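# Four arms pack items into sticker-colored containers

## Task

Put every item into the container whose color matches the color of the sticker on that item.

## Robot and tools

Robots: four identical i2rt Big YAM arms named arm1, arm2, arm3 and arm4. Each has six revolute joints, a two-finger parallel gripper and a wrist camera (armN_cam_wrist) that rides on top of the hand looking toward the fingertips. Four fixed room cameras also exist: cam_room_a1, cam_room_a2, cam_room_b1, cam_room_b2. Reach is roughly 1.0 m from the joint1 axis.

Frame: one shared scene frame, metres, origin on the floor, +z up. Arm feet (base_link), each facing its own +x: arm1 at (-0.644, +1.377, +0.914) quat_wxyz (+0.682, +0.007, +0.004, +0.731); arm2 at (-0.655, -0.555, +0.928) quat (+0.747, +0.002, +0.000, -0.665); arm3 at (+0.651, -1.332, +0.868) quat (+0.663, -0.004, -0.006, -0.748); arm4 at (+0.648, +0.477, +0.879) quat (+0.687, +0.001, +0.003, +0.727). The reported hand is the point between the finger pads, about 1 cm short of the tips; fingers extend along hand +z and open along hand y. Printed hand positions get less accurate at long reach.

Tool move: every key except cameras is an arm name whose value is that arm's own part of the action (one object per arm; arms omitted receive nothing new and keep whatever they were doing). Each part holds joints, target (with optional speed), or both.
- joints: absolute targets keyed by name. joint1_rad -2.879..2.879 (base yaw, positive counter-clockwise from above, 0 = along the foot's +x); joint2_rad 0..3.141 (shoulder, 0 = upper arm pointing back, positive lifts then swings forward); joint3_rad 0..3.019 (elbow, 0 = folded); joint4_rad -1.692..1.57 (hand pitch, positive tips fingers up); joint5_rad -1.57..1.57 (sideways swing, positive to the arm's right); joint6_rad -2.094..2.094 (roll, positive clockwise seen from behind); gripper_m 0..0.093, an absolute fingertip gap in metres. Done tolerances: ±0.045, ±0.14, ±0.09, ±0.055, ±0.03, ±0.035 rad, ±0.003 m. When target is also present, joints may contain only gripper_m.
- target: seven numbers [x, y, z, qw, qx, qy, qz], an absolute hand pose in the scene frame (metres, unit quaternion), the same form as the hand line. The hand travels a straight line from its current hand_target toward it.
- speed: top path speed in m/s, 0.002 to 0.5, default 0.25; rotation capped at twice that in rad/s. Only valid with target.
All motions in one call start together; all hand paths in a call finish together, paced by the slowest. A path runs 0.5 to 10 s and is cut off after 10 s. The controller clips each step to 100 mm and 20 degrees from the measured pose and uses damped IK; expect errors of a centimetre or more, overshoot of speed near full stretch, and wide swings on pure joint moves. Paths ignore obstacles and other arms. cameras: list of camera names, or ["all"]/omitted for all, [] for none. Unknown keys make a call invalid; out-of-range values get it refused, and a refusal or stop cancels the remaining move/wait/finished_scene calls of that reply.

Tool wait(seconds 0..10, cameras) lets the scene run with no new commands. zoom_image(camera, region [x0,y0,x1,y1] pixels, top-left origin, up to 504x504) magnifies the latest image from a camera included in the last results. read_manual gives only licence text. finished_scene(scene) ends the current scene (pass its number) irreversibly; the items must stay packed afterwards.

Reading results: per-arm joint_positions, Joint velocities ("within noise" when still), joint torques (order joints 1-6, positive toward larger angle; numbers 3 and 4 wrap at ±28 N m), hand and hand_target. The line "move" gives each moved arm "done" or its worst status. Status words: off_target (stopped short, may still push), time_out (arm joint could not finish; it now holds a nearby target and may creep there on its own, listed in on_its_own), not_followed (a self/inter-arm safety check withheld the command; "joint command not followed" or "pose unreachable"), limit_stop_at_motor_heat (an overheat stop blocked it; resend). Arms under "as last shown" were not commanded and show old values. To relieve pushing, command a joint to its current reading.

Gripper: readings run a few mm wider than the true gap in free air. Gripping a rigid part, it reads up to ~5 mm narrower (some up to 2 mm wider) than the part. Shut on nothing reads 0.000-0.003, which signals a missed grasp. Commanding about 5 mm below the first-contact reading gives full force (~50-64 N per pad); soft items crush more with smaller targets. Release by commanding well above the reading.

Cautions: never knock items off the work area or onto the floor. Keep arms apart; a firm press between robots (including one gripper closing on another's fingers) ends the scene, and the safety check may act too late. Arms do not stop on contact and keep pushing; sustained pushing, holding loads or stretching heats motors (MOTOR HOT at 85 °C, fault and arm collapse at 100 °C). Avoid dropping items, releasing while moving, and slamming. Loose objects may be nudged by outside disturbances. Smooth, economical motion is preferred.

Each tool is called after "Call:" as name(argument=value, ...) on one line, values as JSON.

## Session

Call:
move()

Scene clock: 0.00 s.
Joint torques (N m): no reading
Motor temperatures (°C): arm1=[22 24 25 23 21 21 21] | arm2=[24 24 24 22 22 20 23] | arm3=[24 24 23 24 24 23 23] | arm4=[23 21 22 22 25 21 24]
Heat: arm1: hottest joint3_rad 25 °C; arm2: hottest joint1_rad 24 °C; arm3: hottest joint1_rad 24 °C; arm4: hottest joint5_rad 25 °C.
Joint velocities: within noise
arm1.joint_positions: joint1_rad=-0.126 joint2_rad=+0.534 joint3_rad=+1.403 joint4_rad=-1.611 joint5_rad=-0.026 joint6_rad=-0.127 gripper_m=+0.09396
arm1.joint_status: not commanded
arm1.hand: x=-0.6307 y=+1.5344 z=+1.4214 quat_wxyz=(-0.298, +0.671, -0.622, -0.272) (m; scene frame)
arm1.hand_target: x=-0.6306 y=+1.5327 z=+1.4326 quat_wxyz=(-0.308, +0.666, -0.618, -0.280) (m; scene frame)
arm1.hand_status: not commanded
arm2.joint_positions: joint1_rad=-0.045 joint2_rad=+0.390 joint3_rad=+1.428 joint4_rad=-1.186 joint5_rad=+0.166 joint6_rad=-0.774 gripper_m=+0.09396
arm2.joint_status: not commanded
arm2.hand: x=-0.6756 y=-0.6916 z=+1.5578 quat_wxyz=(-0.217, -0.319, -0.688, +0.615) (m; scene frame)
arm2.hand_target: x=-0.6760 y=-0.6854 z=+1.5652 quat_wxyz=(-0.221, -0.317, -0.681, +0.622) (m; scene frame)
arm2.hand_status: not commanded
arm3.joint_positions: joint1_rad=+0.075 joint2_rad=+0.276 joint3_rad=+1.523 joint4_rad=-1.599 joint5_rad=-0.185 joint6_rad=-0.597 gripper_m=+0.09396
arm3.joint_status: not commanded
arm3.hand: x=+0.6803 y=-1.3506 z=+1.4452 quat_wxyz=(-0.326, -0.350, -0.735, +0.481) (m; scene frame)
arm3.hand_target: x=+0.6804 y=-1.3484 z=+1.4507 quat_wxyz=(-0.328, -0.347, -0.731, +0.487) (m; scene frame)
arm3.hand_status: not commanded
arm4.joint_positions: joint1_rad=+0.109 joint2_rad=+0.555 joint3_rad=+1.556 joint4_rad=-1.251 joint5_rad=+0.178 joint6_rad=-0.775 gripper_m=+0.09396
arm4.joint_status: not commanded
arm4.hand: x=+0.6522 y=+0.6599 z=+1.5276 quat_wxyz=(-0.572, +0.731, -0.297, -0.221) (m; scene frame)
arm4.hand_target: x=+0.6531 y=+0.6547 z=+1.5360 quat_wxyz=(-0.580, +0.725, -0.296, -0.226) (m; scene frame)
arm4.hand_status: not commanded
pictures: arm1_cam_wrist, arm2_cam_wrist, arm3_cam_wrist, arm4_cam_wrist, cam_room_a1, cam_room_a2, cam_room_b1, cam_room_b2
Images, in order (width x height): arm1_cam_wrist 672x504, arm2_cam_wrist 672x504, arm3_cam_wrist 672x504, arm4_cam_wrist 672x504, cam_room_a1 672x504, cam_room_a2 672x504, cam_room_b1 672x504, cam_room_b2 672x504.

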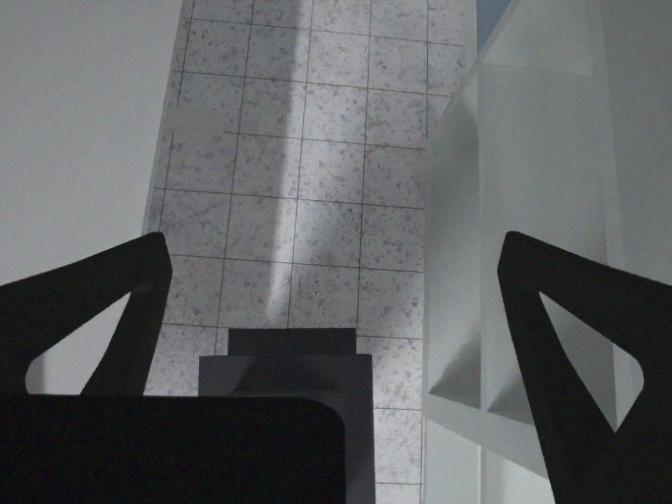

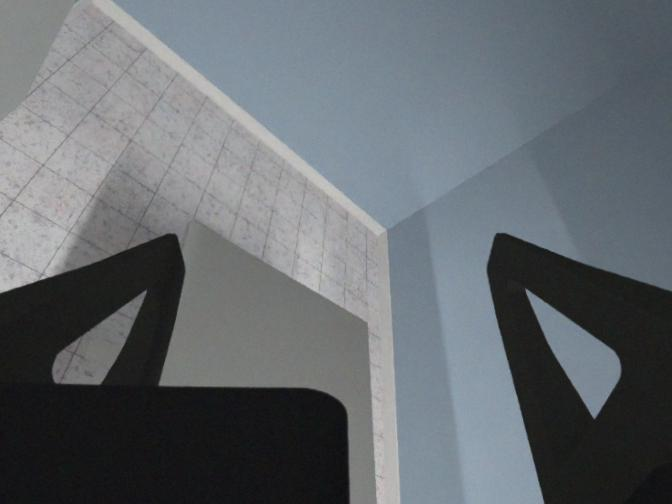

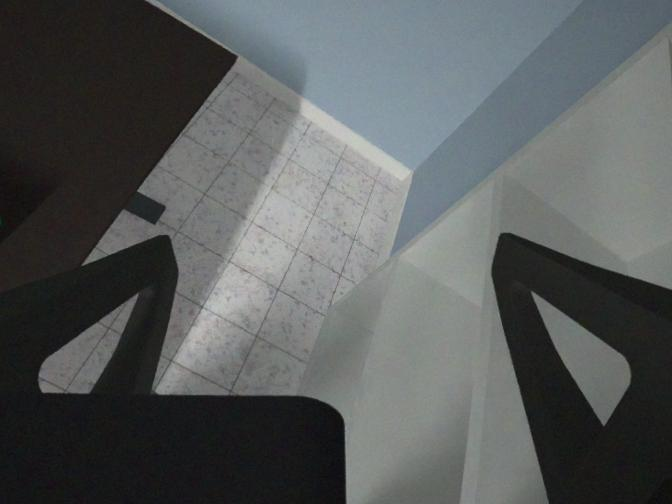

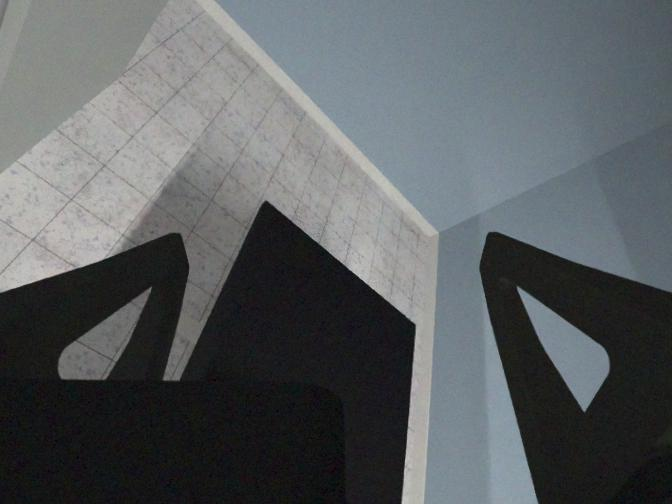

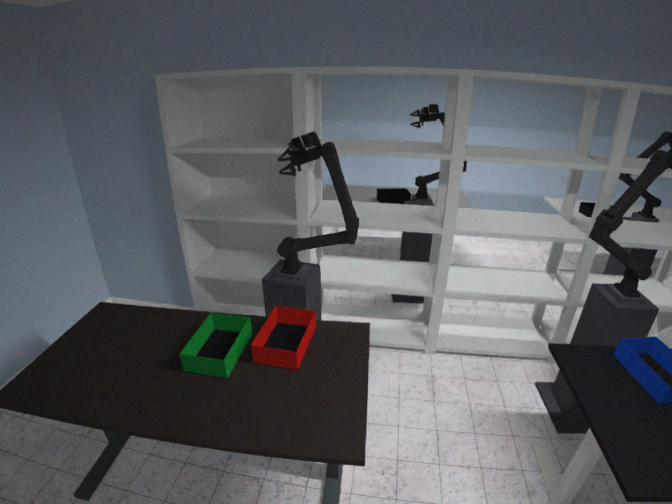

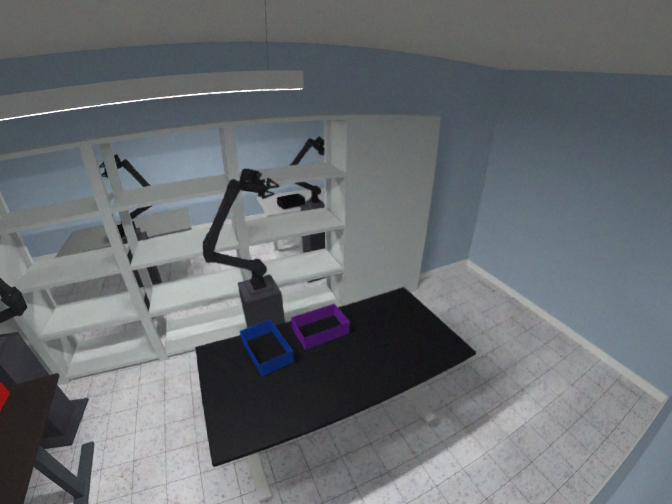

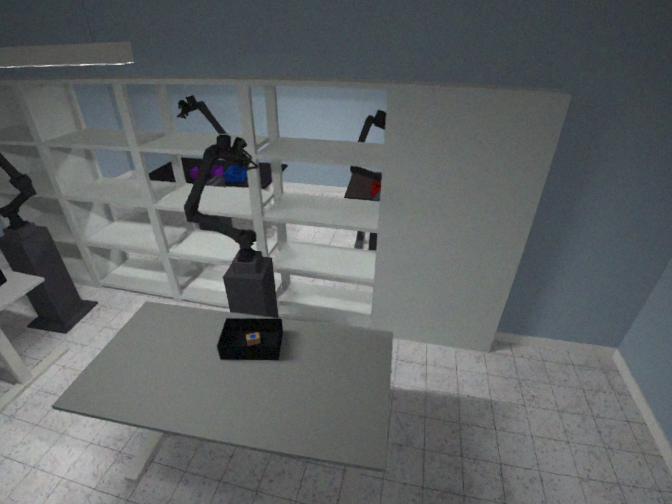

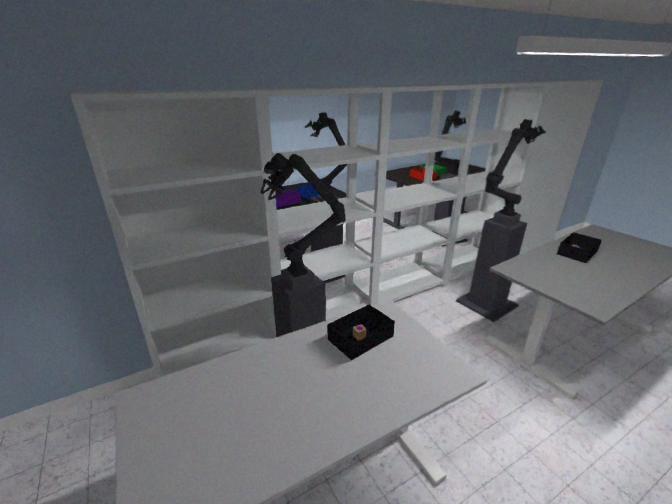

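Call:
zoom_image(camera="cam_room_a1", region=[0, 60, 380, 345])

Call:
zoom_image(camera="cam_room_a2", region=[170, 130, 480, 400])

Call:
zoom_image(camera="cam_room_b1", region=[120, 120, 420, 400])

Call:
zoom_image(camera="cam_room_b2", region=[250, 100, 630, 385])

Scaled by 1.326.

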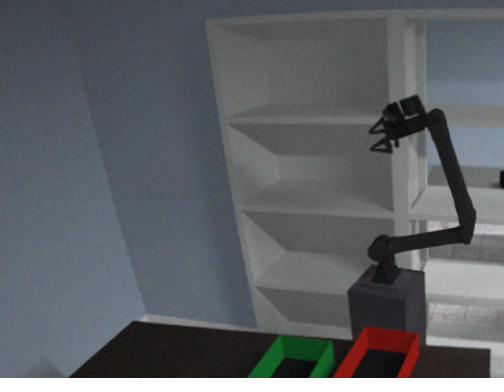

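Scaled by 1.626.

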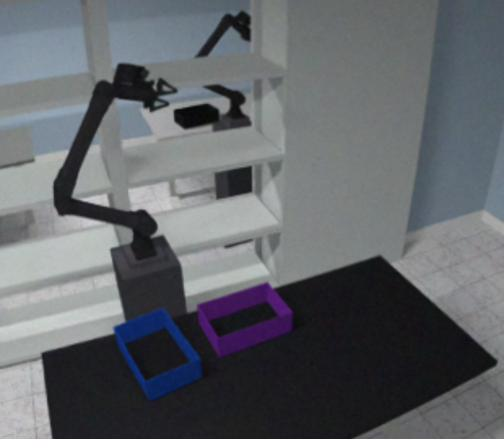

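Scaled by 1.680.

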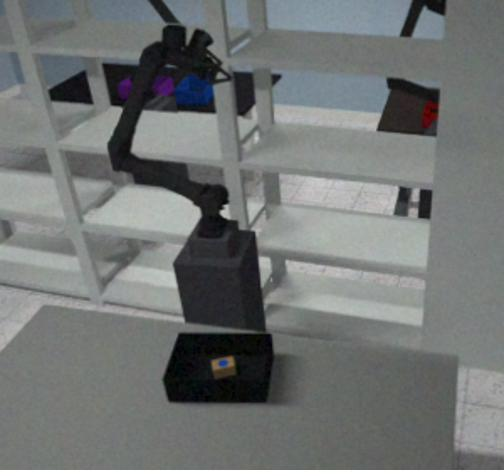

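Scaled by 1.326.

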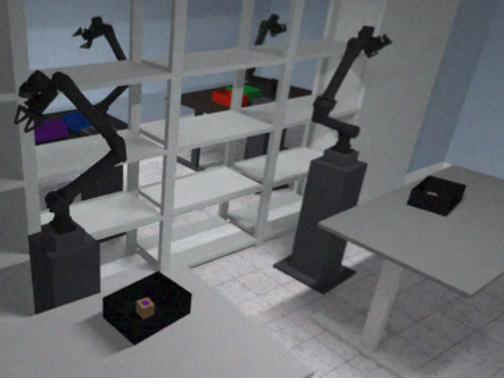

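Call:
move(arm1={"target": [-0.65, 1.72, 1.38, 0, -0.707, 0.707, 0], "speed": 0.3}, arm2={"target": [-0.65, -0.90, 1.38, 0, 0.707, 0.707, 0], "speed": 0.3}, arm3={"target": [0.65, -1.68, 1.38, 0, 0.707, 0.707, 0], "speed": 0.3}, arm4={"target": [0.65, 0.82, 1.38, 0, -0.707, 0.707, 0], "speed": 0.3})

Scene clock: 34.73 s.
Joint torques (N m): arm1=[-1.03 -3.19 15.41 0.66 -0.02 0.13] | arm2=[-0.03 -7.3 13.9 0.95 -0.16 0.21] | arm3=[0.09 -7.47 12.18 0.59 -0.08 0.02] | arm4=[0.15 -5.36 7.54 0.47 -0.03 0.19]
Motor temperatures (°C): arm1=[22 24 28 23 21 21 21] | arm2=[24 25 27 22 22 20 23] | arm3=[24 25 24 24 24 23 23] | arm4=[23 22 25 22 25 21 24]
Heat: arm1: hottest joint3_rad 28 °C; arm2: hottest joint3_rad 27 °C; arm3: hottest joint2_rad 25 °C; arm4: hottest joint3_rad 25 °C.
move: arm1 off_target; arm2 off_target; arm3 off_target; arm4 off_target
Joint velocities: within noise
arm1.joint_positions: joint1_rad=-0.029 joint2_rad=+1.115 joint3_rad=+1.578 joint4_rad=-1.685 joint5_rad=+0.020 joint6_rad=+0.033 gripper_m=+0.09396
arm1.joint_status: not commanded
arm1.hand: x=-0.6464 y=+1.7179 z=+1.3554 quat_wxyz=(-0.121, +0.696, -0.696, -0.127)
arm1.hand_target: x=-0.6498 y=+1.7192 z=+1.3787 quat_wxyz=(-0.135, +0.694, -0.692, -0.145)
arm1.hand_status: off_target (0.025 m and 20.2 deg from the pose sent, 0.191 m and 47.8 deg at the start; pose on its path clipped on 31 of 109 steps; a joint's target at an end of its range on 90 of 109 steps)
arm2.joint_positions: joint1_rad=-0.087 joint2_rad=+1.107 joint3_rad=+1.565 joint4_rad=-1.669 joint5_rad=+0.007 joint6_rad=+0.002 gripper_m=+0.09396
arm2.joint_status: not commanded
arm2.hand: x=-0.6473 y=-0.8989 z=+1.3656 quat_wxyz=(-0.126, -0.687, -0.705, +0.125)
arm2.hand_target: x=-0.6499 y=-0.8999 z=+1.3789 quat_wxyz=(-0.134, -0.694, -0.696, +0.130)
arm2.hand_status: off_target (0.015 m and 20.5 deg from the pose sent, 0.275 m and 89.2 deg at the start; pose on its path clipped on 34 of 109 steps; a joint's target at an end of its range on 70 of 109 steps)
arm3.joint_positions: joint1_rad=+0.138 joint2_rad=+1.155 joint3_rad=+1.714 joint4_rad=-1.699 joint5_rad=+0.005 joint6_rad=-0.015 gripper_m=+0.09396
arm3.joint_status: not commanded
arm3.hand: x=+0.6550 y=-1.6824 z=+1.3561 quat_wxyz=(-0.155, -0.679, -0.700, +0.157)
arm3.hand_target: x=+0.6503 y=-1.6793 z=+1.3787 quat_wxyz=(-0.173, -0.683, -0.688, +0.174)
arm3.hand_status: off_target (0.024 m and 25.6 deg from the pose sent, 0.337 m and 79.8 deg at the start; pose on its path clipped on 41 of 109 steps; a joint's target at an end of its range on 91 of 109 steps)
arm4.joint_positions: joint1_rad=-0.040 joint2_rad=+1.091 joint3_rad=+1.709 joint4_rad=-1.668 joint5_rad=+0.014 joint6_rad=-0.026 gripper_m=+0.09396
arm4.joint_status: not commanded
arm4.hand: x=+0.6474 y=+0.8199 z=+1.3839 quat_wxyz=(-0.185, +0.696, -0.671, -0.177)
arm4.hand_target: x=+0.6500 y=+0.8202 z=+1.3793 quat_wxyz=(-0.176, +0.690, -0.680, -0.172)
arm4.hand_status: off_target (0.005 m and 29.8 deg from the pose sent, 0.218 m and 86.7 deg at the start; pose on its path clipped on 48 of 109 steps; a joint's target at an end of its range on 76 of 109 steps)
pictures: arm1_cam_wrist, arm2_cam_wrist, arm3_cam_wrist, arm4_cam_wrist, cam_room_a1, cam_room_a2, cam_room_b1, cam_room_b2
Images, in order (width x height): arm1_cam_wrist 672x504, arm2_cam_wrist 672x504, arm3_cam_wrist 672x504, arm4_cam_wrist 672x504, cam_room_a1 672x504, cam_room_a2 672x504, cam_room_b1 672x504, cam_room_b2 672x504.

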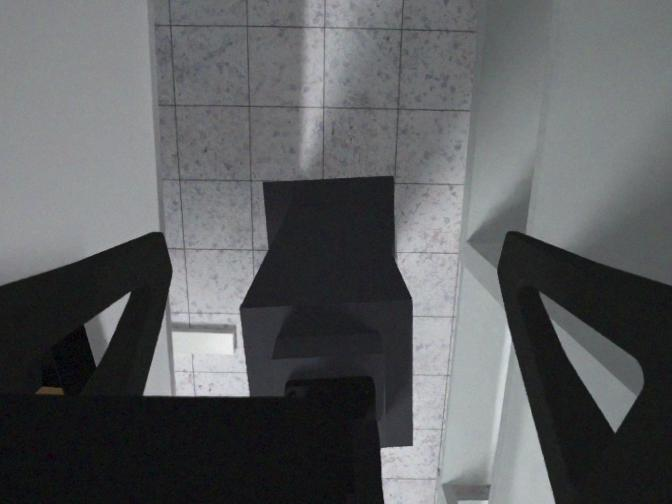

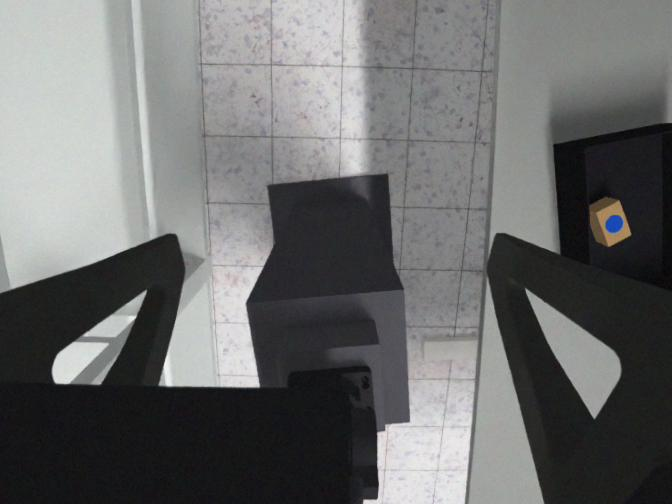

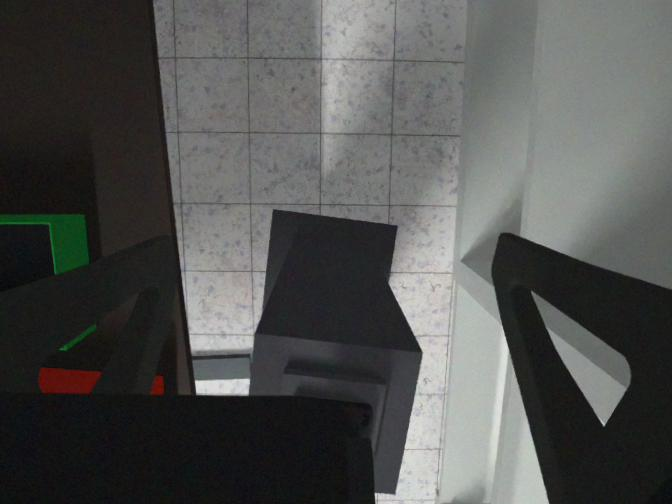

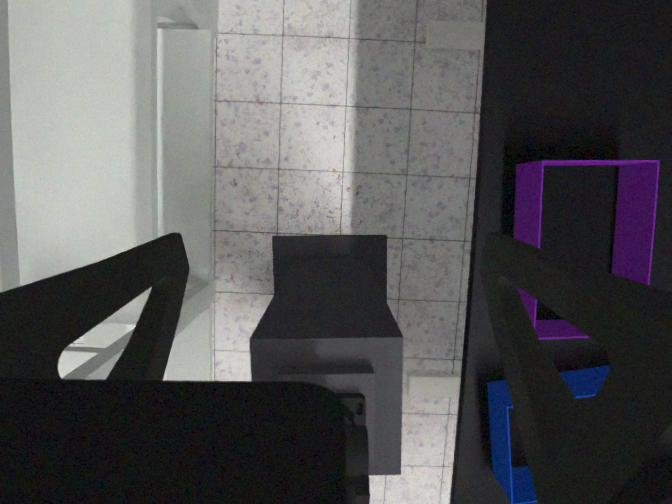

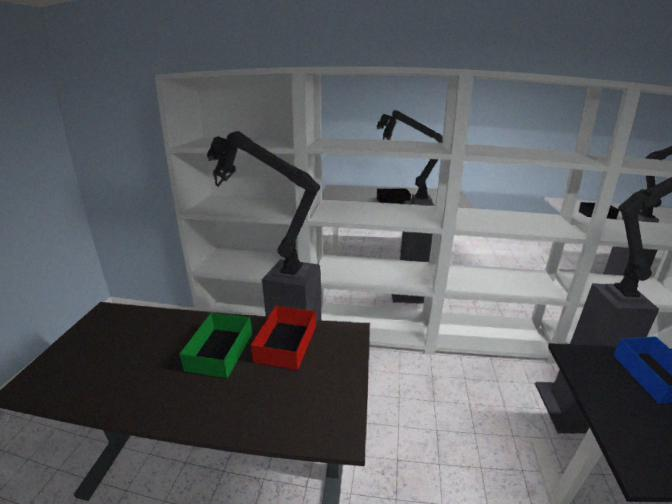

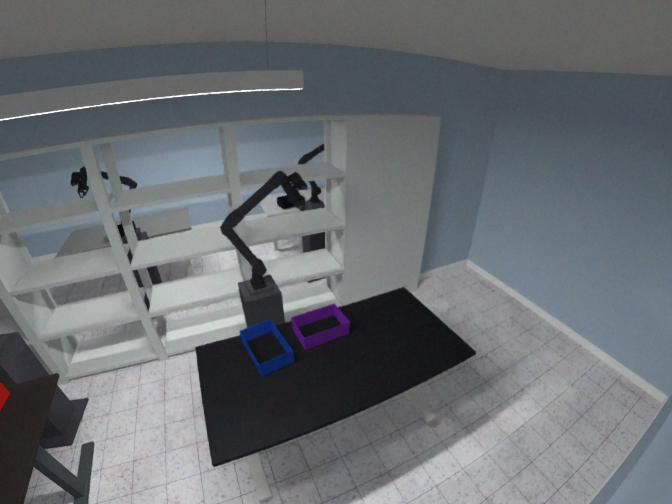

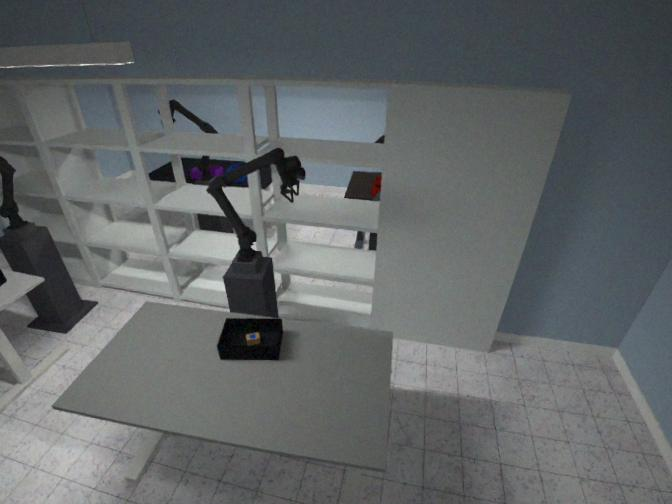

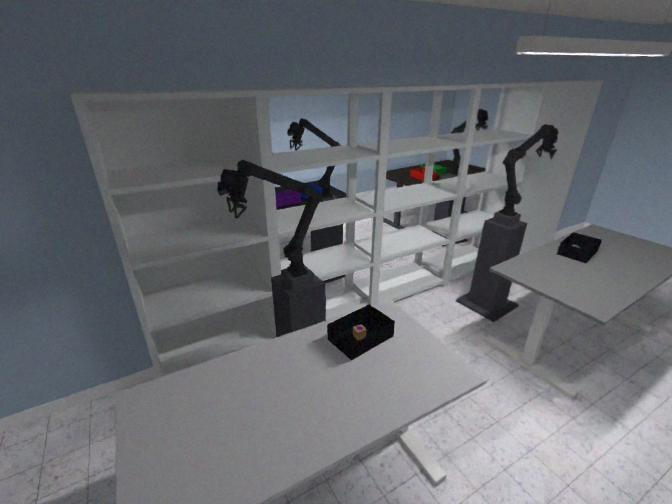

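Call:
move(arm1={"target": [-0.98, 1.38, 1.25, 0, 1, 0, 0], "speed": 0.35}, arm2={"target": [-1.0, -0.66, 1.25, 0, 1, 0, 0], "speed": 0.35}, arm3={"target": [0.48, -1.05, 1.3, 0.19, 0.68, -0.19, -0.68], "speed": 0.3}, arm4={"target": [0.99, 0.52, 1.25, 0, 0, 1, 0], "speed": 0.35})

Scene clock: 101.47 s.
Joint torques (N m): arm1=[-1.73 -5.83 15.91 0.13 -0.01 -0.04] | arm2=[0.5 -9.52 15.86 0.2 0.11 0.21] | arm3=[1.67 10.05 5.81 1.05 0.39 -0.11] | arm4=[0.62 -7.82 12.14 -0.1 0.16 0.19]
Motor temperatures (°C): arm1=[22 24 34 23 21 21 21] | arm2=[24 25 34 22 22 20 23] | arm3=[24 25 28 24 24 23 23] | arm4=[23 22 27 22 25 21 24]
Heat: arm1: hottest joint3_rad 34 °C; arm2: hottest joint3_rad 34 °C; arm3: hottest joint3_rad 28 °C; arm4: hottest joint3_rad 27 °C.
move: arm1 off_target; arm2 off_target; arm3 not_followed; arm4 off_target
Joint velocities: within noise
arm1.joint_positions: joint1_rad=+1.487 joint2_rad=+1.209 joint3_rad=+1.324 joint4_rad=-1.685 joint5_rad=-0.001 joint6_rad=-0.002 gripper_m=+0.09397
arm1.joint_status: not commanded
arm1.hand: x=-0.9698 y=+1.3819 z=+1.2260 quat_wxyz=(-0.001, +1.000, -0.007, -0.009)
arm1.hand_target: x=-0.9790 y=+1.3800 z=+1.2489 quat_wxyz=(+0.000, +0.999, +0.000, -0.033)
arm1.hand_status: off_target (0.026 m and 1.2 deg from the pose sent, 0.486 m and 91.7 deg at the start; a joint's target at an end of its range on 127 of 129 steps)
arm2.joint_positions: joint1_rad=-1.392 joint2_rad=+1.252 joint3_rad=+1.353 joint4_rad=-1.671 joint5_rad=-0.005 joint6_rad=+0.278 gripper_m=+0.09396
arm2.joint_status: not commanded
arm2.hand: x=-0.9884 y=-0.6580 z=+1.2313 quat_wxyz=(-0.001, -1.000, -0.009, -0.001)
arm2.hand_target: x=-0.9993 y=-0.6598 z=+1.2493 quat_wxyz=(-0.005, -1.000, +0.000, +0.015)
arm2.hand_status: off_target (0.022 m and 1.0 deg from the pose sent, 0.441 m and 93.3 deg at the start; a joint's target at an end of its range on 127 of 129 steps)
arm3.joint_positions: joint1_rad=-0.248 joint2_rad=+0.006 joint3_rad=+1.087 joint4_rad=-1.698 joint5_rad=+1.294 joint6_rad=+0.721 gripper_m=+0.09398
arm3.joint_status: not commanded
arm3.on_its_own: joint1_rad is held at -0.242, not at its first target +0.123; joint2_rad is held at +0.006, not at its first target +1.149; joint3_rad is held at +1.096, not at its first target +1.764; joint5_rad is held at +1.293, not at its first target +0.002; joint6_rad is held at +0.718, not at its first target -0.007
arm3.hand: x=+0.5239 y=-1.1925 z=+1.3333 quat_wxyz=(+0.001, -0.755, +0.104, +0.648)
arm3.hand_target: x=+0.5240 y=-1.1911 z=+1.3356 quat_wxyz=(-0.003, -0.754, +0.103, +0.648)
arm3.hand_status: not_followed (0.153 m and 25.8 deg from the pose sent, 0.659 m and 124.5 deg at the start; pose on its path clipped on 43 of 129 steps; a joint's target at an end of its range on 70 of 129 steps)
arm4.joint_positions: joint1_rad=-1.502 joint2_rad=+1.151 joint3_rad=+1.395 joint4_rad=-1.669 joint5_rad=-0.005 joint6_rad=+0.107 gripper_m=+0.09396
arm4.joint_status: not commanded
arm4.hand: x=+0.9829 y=+0.5208 z=+1.2306 quat_wxyz=(-0.070, +0.009, -0.997, -0.009)
arm4.hand_target: x=+0.9895 y=+0.5200 z=+1.2489 quat_wxyz=(-0.087, +0.000, -0.996, -0.010)
arm4.hand_status: off_target (0.021 m and 8.2 deg from the pose sent, 0.475 m and 95.8 deg at the start; a joint's target at an end of its range on 129 of 129 steps)
pictures: arm1_cam_wrist, arm2_cam_wrist, arm3_cam_wrist, arm4_cam_wrist, cam_room_a1, cam_room_a2, cam_room_b1, cam_room_b2
pose unreachable (arm3 arm): on one or more control steps of this call this arm could not follow its commanded pose, so it was not sent that pose on those steps. On the call's last step it was still not sent that pose. It may still have moved: this result reports where it is.
cause: moving toward the commanded pose would bring two parts of the arm too close to each other (its wrist (the part past joint 4) and its wrist camera).
Images, in order (width x height): arm1_cam_wrist 672x504, arm2_cam_wrist 672x504, arm3_cam_wrist 672x504, arm4_cam_wrist 672x504, cam_room_a1 672x504, cam_room_a2 672x504, cam_room_b1 672x504, cam_room_b2 672x504.

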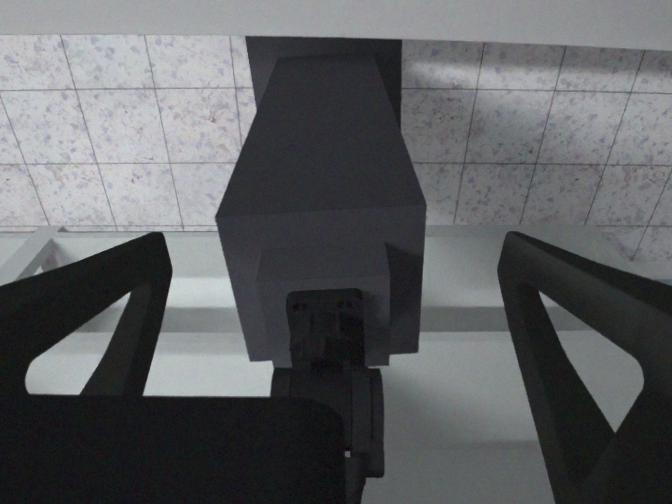

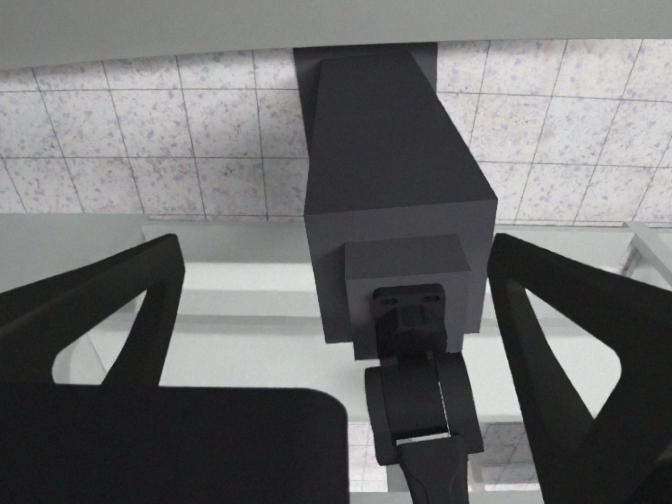

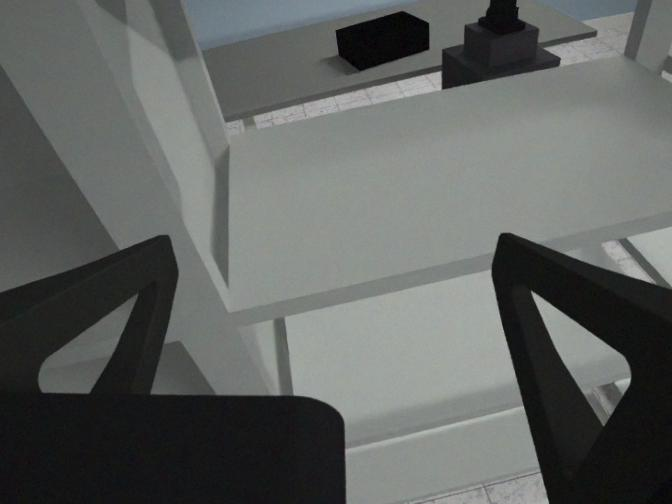

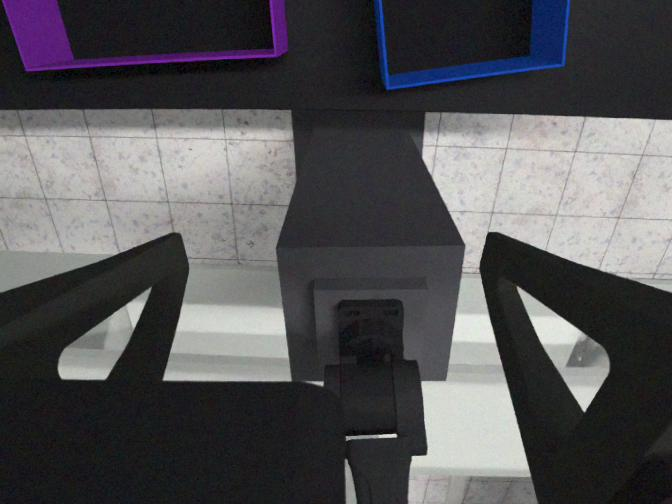

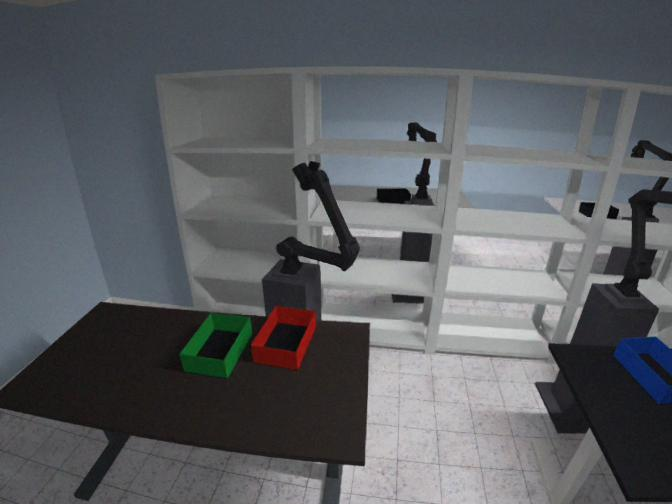

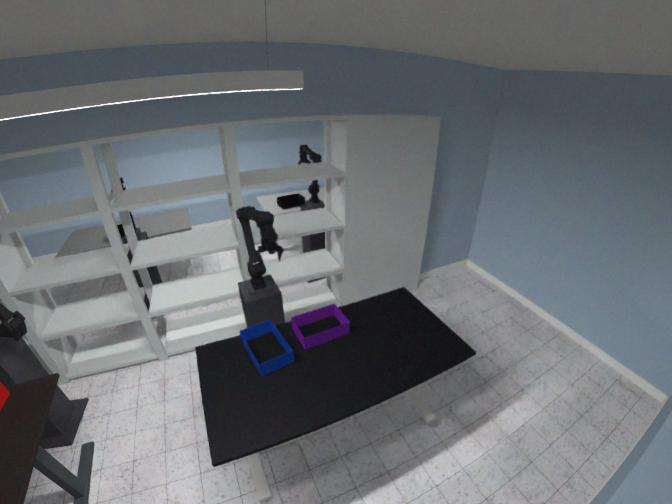

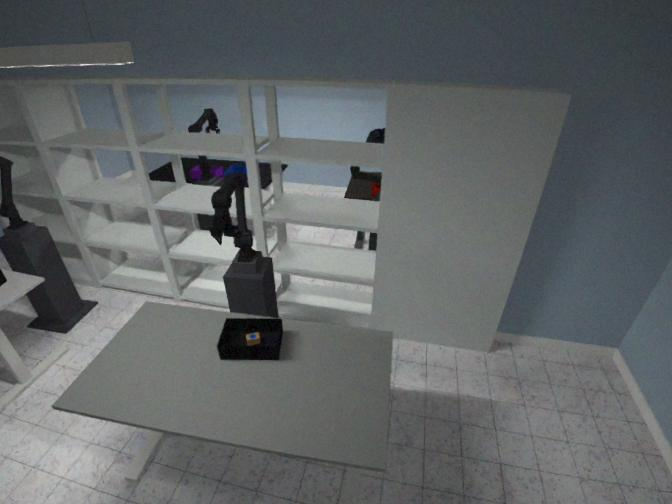

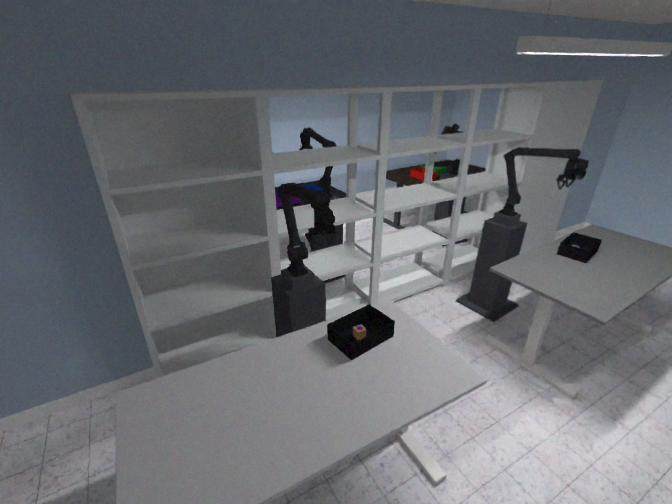

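Call:
zoom_image(camera="arm3_cam_wrist", region=[320, 0, 672, 264])

Call:
zoom_image(camera="arm1_cam_wrist", region=[180, 180, 460, 390])

Scaled by 1.432.

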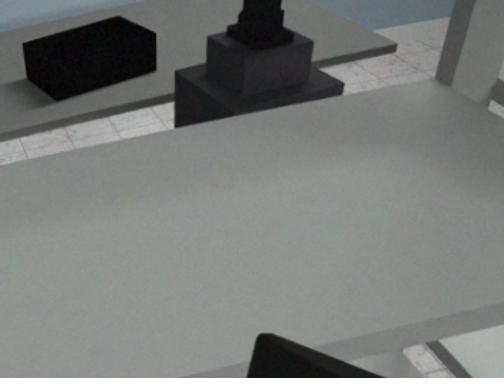

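Scaled by 1.800.

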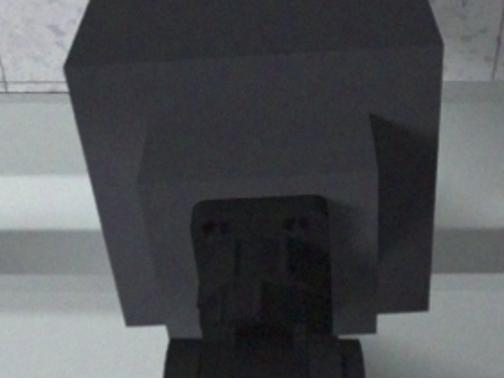

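Call:
move(arm1={"target": [-1.12, 1.38, 1.08, 0, 1, 0, 0], "speed": 0.35}, arm2={"target": [-1.12, -0.76, 1.08, 0, 1, 0, 0], "speed": 0.35}, arm4={"target": [1.2, 0.52, 1.15, 0, 0, 1, 0], "speed": 0.35}, cameras=["arm1_cam_wrist", "arm2_cam_wrist", "arm4_cam_wrist"])

Scene clock: 177.50 s.
Joint torques (N m): arm1=[-0.85 -12.98 13.72 0.95 -0.03 0.03] | arm2=[1.08 -17.08 14.67 0.95 0.09 0.21] | arm3=[1.67 10.17 5.83 1.07 0.4 -0.1] | arm4=[0.32 -19.02 11.88 -0.36 0.16 -0.12]
Motor temperatures (°C): arm1=[22 25 37 23 21 21 21] | arm2=[24 25 40 22 22 20 23] | arm3=[24 25 27 24 24 23 23] | arm4=[23 22 34 22 24 21 24]
Heat: arm1: hottest joint3_rad 37 °C; arm2: hottest joint3_rad 40 °C; arm3: hottest joint3_rad 27 °C; arm4: hottest joint3_rad 34 °C.
move: arm1 off_target; arm2 off_target; arm4 off_target
Joint velocities: within noise
arm1.joint_positions: joint1_rad=+1.487 joint2_rad=+1.649 joint3_rad=+1.324 joint4_rad=-1.333 joint5_rad=-0.001 joint6_rad=-0.002 gripper_m=+0.09397
arm1.joint_status: not commanded
arm1.hand: x=-1.1011 y=+1.3843 z=+1.0569 quat_wxyz=(+0.000, +0.999, -0.007, +0.036)
arm1.hand_target: x=-1.1188 y=+1.3799 z=+1.0803 quat_wxyz=(+0.000, +1.000, +0.000, +0.000)
arm1.hand_status: off_target (0.030 m and 4.2 deg from the pose sent, 0.209 m and 1.2 deg at the start)
arm2.joint_positions: joint1_rad=-1.278 joint2_rad=+1.692 joint3_rad=+1.384 joint4_rad=-1.317 joint5_rad=-0.004 joint6_rad=+0.400 gripper_m=+0.09396
arm2.joint_status: not commanded
arm2.hand: x=-1.1006 y=-0.7493 z=+1.0636 quat_wxyz=(+0.010, -1.000, -0.005, -0.027)
arm2.hand_target: x=-1.1190 y=-0.7596 z=+1.0805 quat_wxyz=(+0.000, -1.000, +0.000, +0.000)
arm2.hand_status: off_target (0.028 m and 3.3 deg from the pose sent, 0.225 m and 1.0 deg at the start)
arm3: as last shown
arm3.on_its_own: joint1_rad is held at -0.242, not at its first target +0.123; joint2_rad is held at +0.006, not at its first target +1.149; joint3_rad is held at +1.096, not at its first target +1.764; joint5_rad is held at +1.293, not at its first target +0.002; joint6_rad is held at +0.718, not at its first target -0.007
arm4.joint_positions: joint1_rad=-1.544 joint2_rad=+1.783 joint3_rad=+1.826 joint4_rad=-1.643 joint5_rad=-0.005 joint6_rad=+0.090 gripper_m=+0.09396
arm4.joint_status: not commanded
arm4.hand: x=+1.1897 y=+0.5238 z=+1.1335 quat_wxyz=(+0.017, -0.003, -1.000, +0.000)
arm4.hand_target: x=+1.1992 y=+0.5199 z=+1.1501 quat_wxyz=(-0.001, +0.000, -1.000, +0.000)
arm4.hand_status: off_target (0.020 m and 2.0 deg from the pose sent, 0.232 m and 8.2 deg at the start)
Images, in order (width x height): arm1_cam_wrist 672x504, arm2_cam_wrist 672x504, arm4_cam_wrist 672x504.

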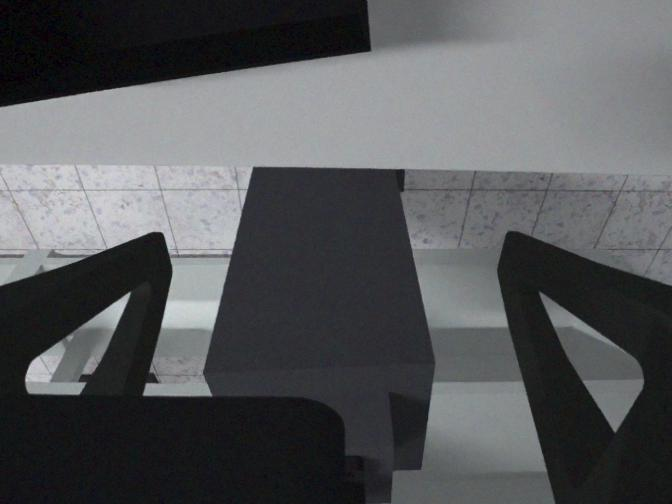

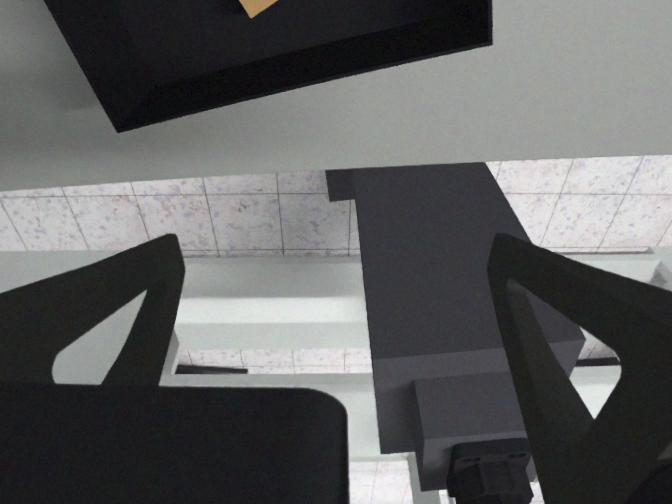

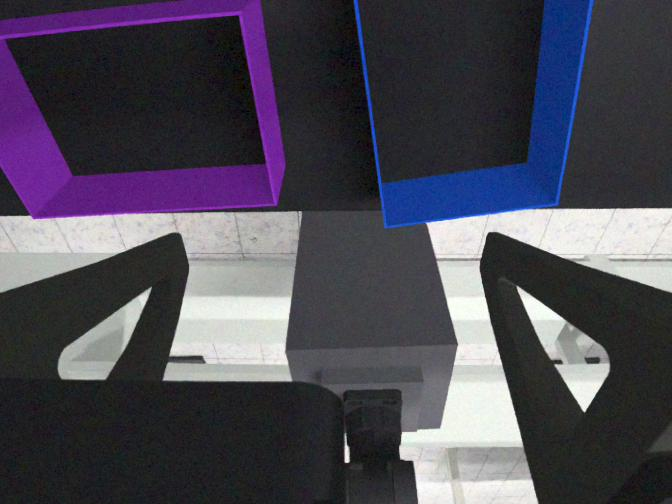

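Call:
move(arm1={"target": [-1.18, 1.25, 1.07, -0.0306, -0.959, -0.1144, 0.257], "speed": 0.35}, arm2={"target": [-1.165, -0.807, 1.07, -0.0598, -0.940, -0.2231, 0.2518], "speed": 0.35}, arm4={"joints": {"joint1_rad": 1.01, "joint2_rad": 0.3, "joint3_rad": 1.2, "joint4_rad": -1.6, "joint5_rad": 0, "joint6_rad": 0}}, cameras=["arm1_cam_wrist", "arm2_cam_wrist", "arm4_cam_wrist"])

Scene clock: 226.90 s.
Joint torques (N m): arm1=[-1.61 -13.57 10.47 1.77 0.1 -0.01] | arm2=[1.44 -17.96 9.74 2.41 -0.17 -0.08] | arm3=[1.55 9.99 5.81 1.07 0.4 -0.09] | arm4=[1.03 6.3 6 1.17 0.18 -0.06]
Motor temperatures (°C): arm1=[22 26 36 23 21 21 21] | arm2=[24 26 35 22 22 20 23] | arm3=[24 25 26 24 24 23 23] | arm4=[23 24 36 22 24 21 24]
Heat: arm1: hottest joint3_rad 36 °C; arm2: hottest joint3_rad 35 °C; arm3: hottest joint3_rad 26 °C; arm4: hottest joint3_rad 36 °C.
move: arm1 off_target; arm2 done; arm4 done
Joint velocities: within noise
arm1.joint_positions: joint1_rad=+1.730 joint2_rad=+1.571 joint3_rad=+1.150 joint4_rad=-0.683 joint5_rad=-0.011 joint6_rad=-0.002 gripper_m=+0.09397
arm1.joint_status: not commanded
arm1.hand: x=-1.1762 y=+1.2517 z=+1.0554 quat_wxyz=(+0.029, +0.965, +0.113, -0.237)
arm1.hand_target: x=-1.1799 y=+1.2500 z=+1.0701 quat_wxyz=(+0.031, +0.959, +0.114, -0.257)
arm1.hand_status: off_target (0.015 m and 2.4 deg from the pose sent, 0.156 m and 37.0 deg at the start)
arm2.joint_positions: joint1_rad=-1.238 joint2_rad=+1.597 joint3_rad=+1.190 joint4_rad=-0.652 joint5_rad=-0.003 joint6_rad=+0.007 gripper_m=+0.09396
arm2.joint_status: not commanded
arm2.hand: x=-1.1694 y=-0.8038 z=+1.0682 quat_wxyz=(-0.057, -0.944, -0.213, +0.245)
arm2.hand_target: x=-1.1650 y=-0.8071 z=+1.0701 quat_wxyz=(-0.060, -0.940, -0.223, +0.252)
arm2.hand_status: done (0.006 m and 1.5 deg from the pose sent, 0.087 m and 42.2 deg at the start)
arm3: as last shown
arm3.on_its_own: joint1_rad is held at -0.242, not at its first target +0.123; joint2_rad is held at +0.006, not at its first target +1.149; joint3_rad is held at +1.096, not at its first target +1.764; joint5_rad is held at +1.293, not at its first target +0.002; joint6_rad is held at +0.718, not at its first target -0.007
arm4.joint_positions: joint1_rad=+1.005 joint2_rad=+0.301 joint3_rad=+1.205 joint4_rad=-1.599 joint5_rad=-0.003 joint6_rad=+0.010 gripper_m=+0.09398
arm4.joint_status: all done
arm4.hand: x=+0.5580 y=+0.5301 z=+1.3297 quat_wxyz=(-0.101, +0.875, -0.233, -0.413)
arm4.hand_target: x=+0.5577 y=+0.5303 z=+1.3275 quat_wxyz=(-0.103, +0.877, -0.227, -0.410)
arm4.hand_status: not commanded
Images, in order (width x height): arm1_cam_wrist 672x504, arm2_cam_wrist 672x504, arm4_cam_wrist 672x504.

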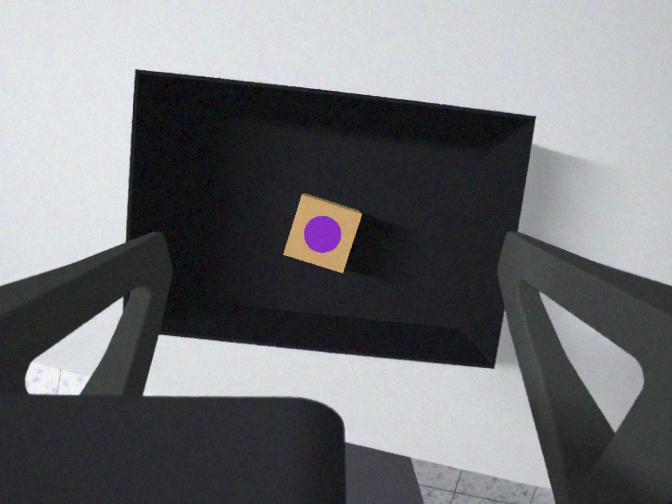

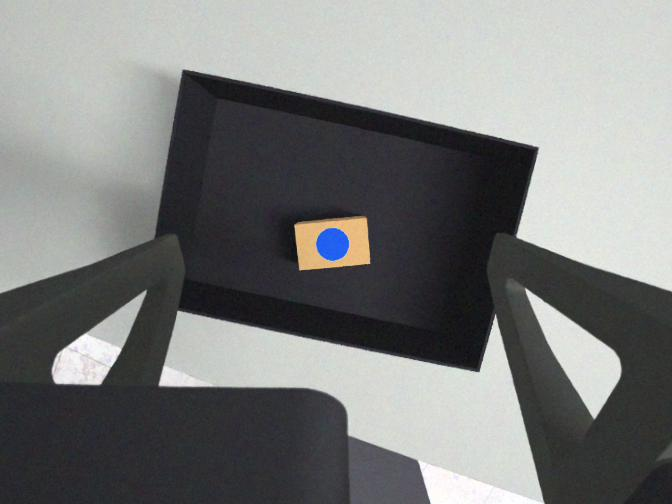

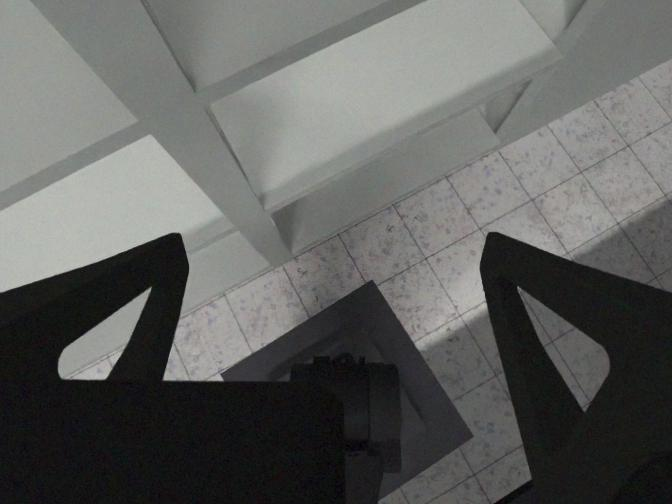

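Call:
move(arm4={"joints": {"joint4_rad": -1.0}}, arm2={"target": [-1.155, -0.790, 0.95, -0.1147, -0.878, -0.2331, 0.4329], "speed": 0.3}, arm1={"target": [-1.165, 1.243, 0.95, 0, -0.9537, 0, 0.3007], "speed": 0.3}, cameras=["arm1_cam_wrist", "arm2_cam_wrist", "arm4_cam_wrist"])

arm2: "target": qw, qx, qy, qz must be a unit quaternion (the sum of their squares is 1)
Scene clock: 293.93 s.
Joint torques (N m): arm1=[-1.61 -13.57 10.56 1.78 0.13 0.04] | arm2=[1.38 -17.96 9.73 2.45 -0.16 -0.07] | arm3=[1.55 10.11 5.78 1.06 0.39 -0.1] | arm4=[0.79 6.77 6.15 1.26 0.2 -0.06]
Motor temperatures (°C): arm1=[22 25 34 23 21 21 21] | arm2=[24 27 33 22 22 20 23] | arm3=[24 25 26 23 24 23 23] | arm4=[23 23 30 22 24 21 24]
Heat: arm1: hottest joint3_rad 34 °C; arm2: hottest joint3_rad 33 °C; arm3: hottest joint3_rad 26 °C; arm4: hottest joint3_rad 30 °C.
Joint velocities: within noise
arm1.joint_positions: joint1_rad=+1.730 joint2_rad=+1.571 joint3_rad=+1.150 joint4_rad=-0.683 joint5_rad=-0.011 joint6_rad=-0.002 gripper_m=+0.09397
arm1.joint_status: not commanded
arm1.hand: x=-1.1762 y=+1.2517 z=+1.0554 quat_wxyz=(+0.029, +0.965, +0.113, -0.237)
arm1.hand_target: x=-1.1799 y=+1.2500 z=+1.0701 quat_wxyz=(+0.031, +0.959, +0.114, -0.257)
arm1.hand_status: off_target (0.015 m and 2.4 deg from the pose sent, 0.156 m and 37.0 deg at the start)
arm2.joint_positions: joint1_rad=-1.238 joint2_rad=+1.597 joint3_rad=+1.190 joint4_rad=-0.652 joint5_rad=-0.003 joint6_rad=+0.007 gripper_m=+0.09396
arm2.joint_status: not commanded
arm2.hand: x=-1.1694 y=-0.8038 z=+1.0682 quat_wxyz=(-0.057, -0.944, -0.213, +0.245)
arm2.hand_target: x=-1.1650 y=-0.8071 z=+1.0701 quat_wxyz=(-0.060, -0.940, -0.223, +0.252)
arm2.hand_status: done (0.006 m and 1.5 deg from the pose sent, 0.087 m and 42.2 deg at the start)
arm3.joint_positions: joint1_rad=-0.248 joint2_rad=+0.006 joint3_rad=+1.087 joint4_rad=-1.698 joint5_rad=+1.294 joint6_rad=+0.721 gripper_m=+0.09398
arm3.joint_status: not commanded
arm3.on_its_own: joint1_rad is held at -0.242, not at its first target +0.123; joint2_rad is held at +0.006, not at its first target +1.149; joint3_rad is held at +1.096, not at its first target +1.764; joint5_rad is held at +1.293, not at its first target +0.002; joint6_rad is held at +0.718, not at its first target -0.007
arm3.hand: x=+0.5239 y=-1.1925 z=+1.3333 quat_wxyz=(+0.001, -0.755, +0.104, +0.648)
arm3.hand_target: x=+0.5240 y=-1.1911 z=+1.3356 quat_wxyz=(-0.003, -0.754, +0.103, +0.648)
arm3.hand_status: not commanded
arm4.joint_positions: joint1_rad=+1.005 joint2_rad=+0.301 joint3_rad=+1.205 joint4_rad=-1.599 joint5_rad=-0.003 joint6_rad=+0.010 gripper_m=+0.09398
arm4.joint_status: all done
arm4.hand: x=+0.5580 y=+0.5301 z=+1.3297 quat_wxyz=(-0.101, +0.875, -0.233, -0.413)
arm4.hand_target: x=+0.5577 y=+0.5303 z=+1.3275 quat_wxyz=(-0.103, +0.877, -0.227, -0.410)
arm4.hand_status: not commanded
pictures: none


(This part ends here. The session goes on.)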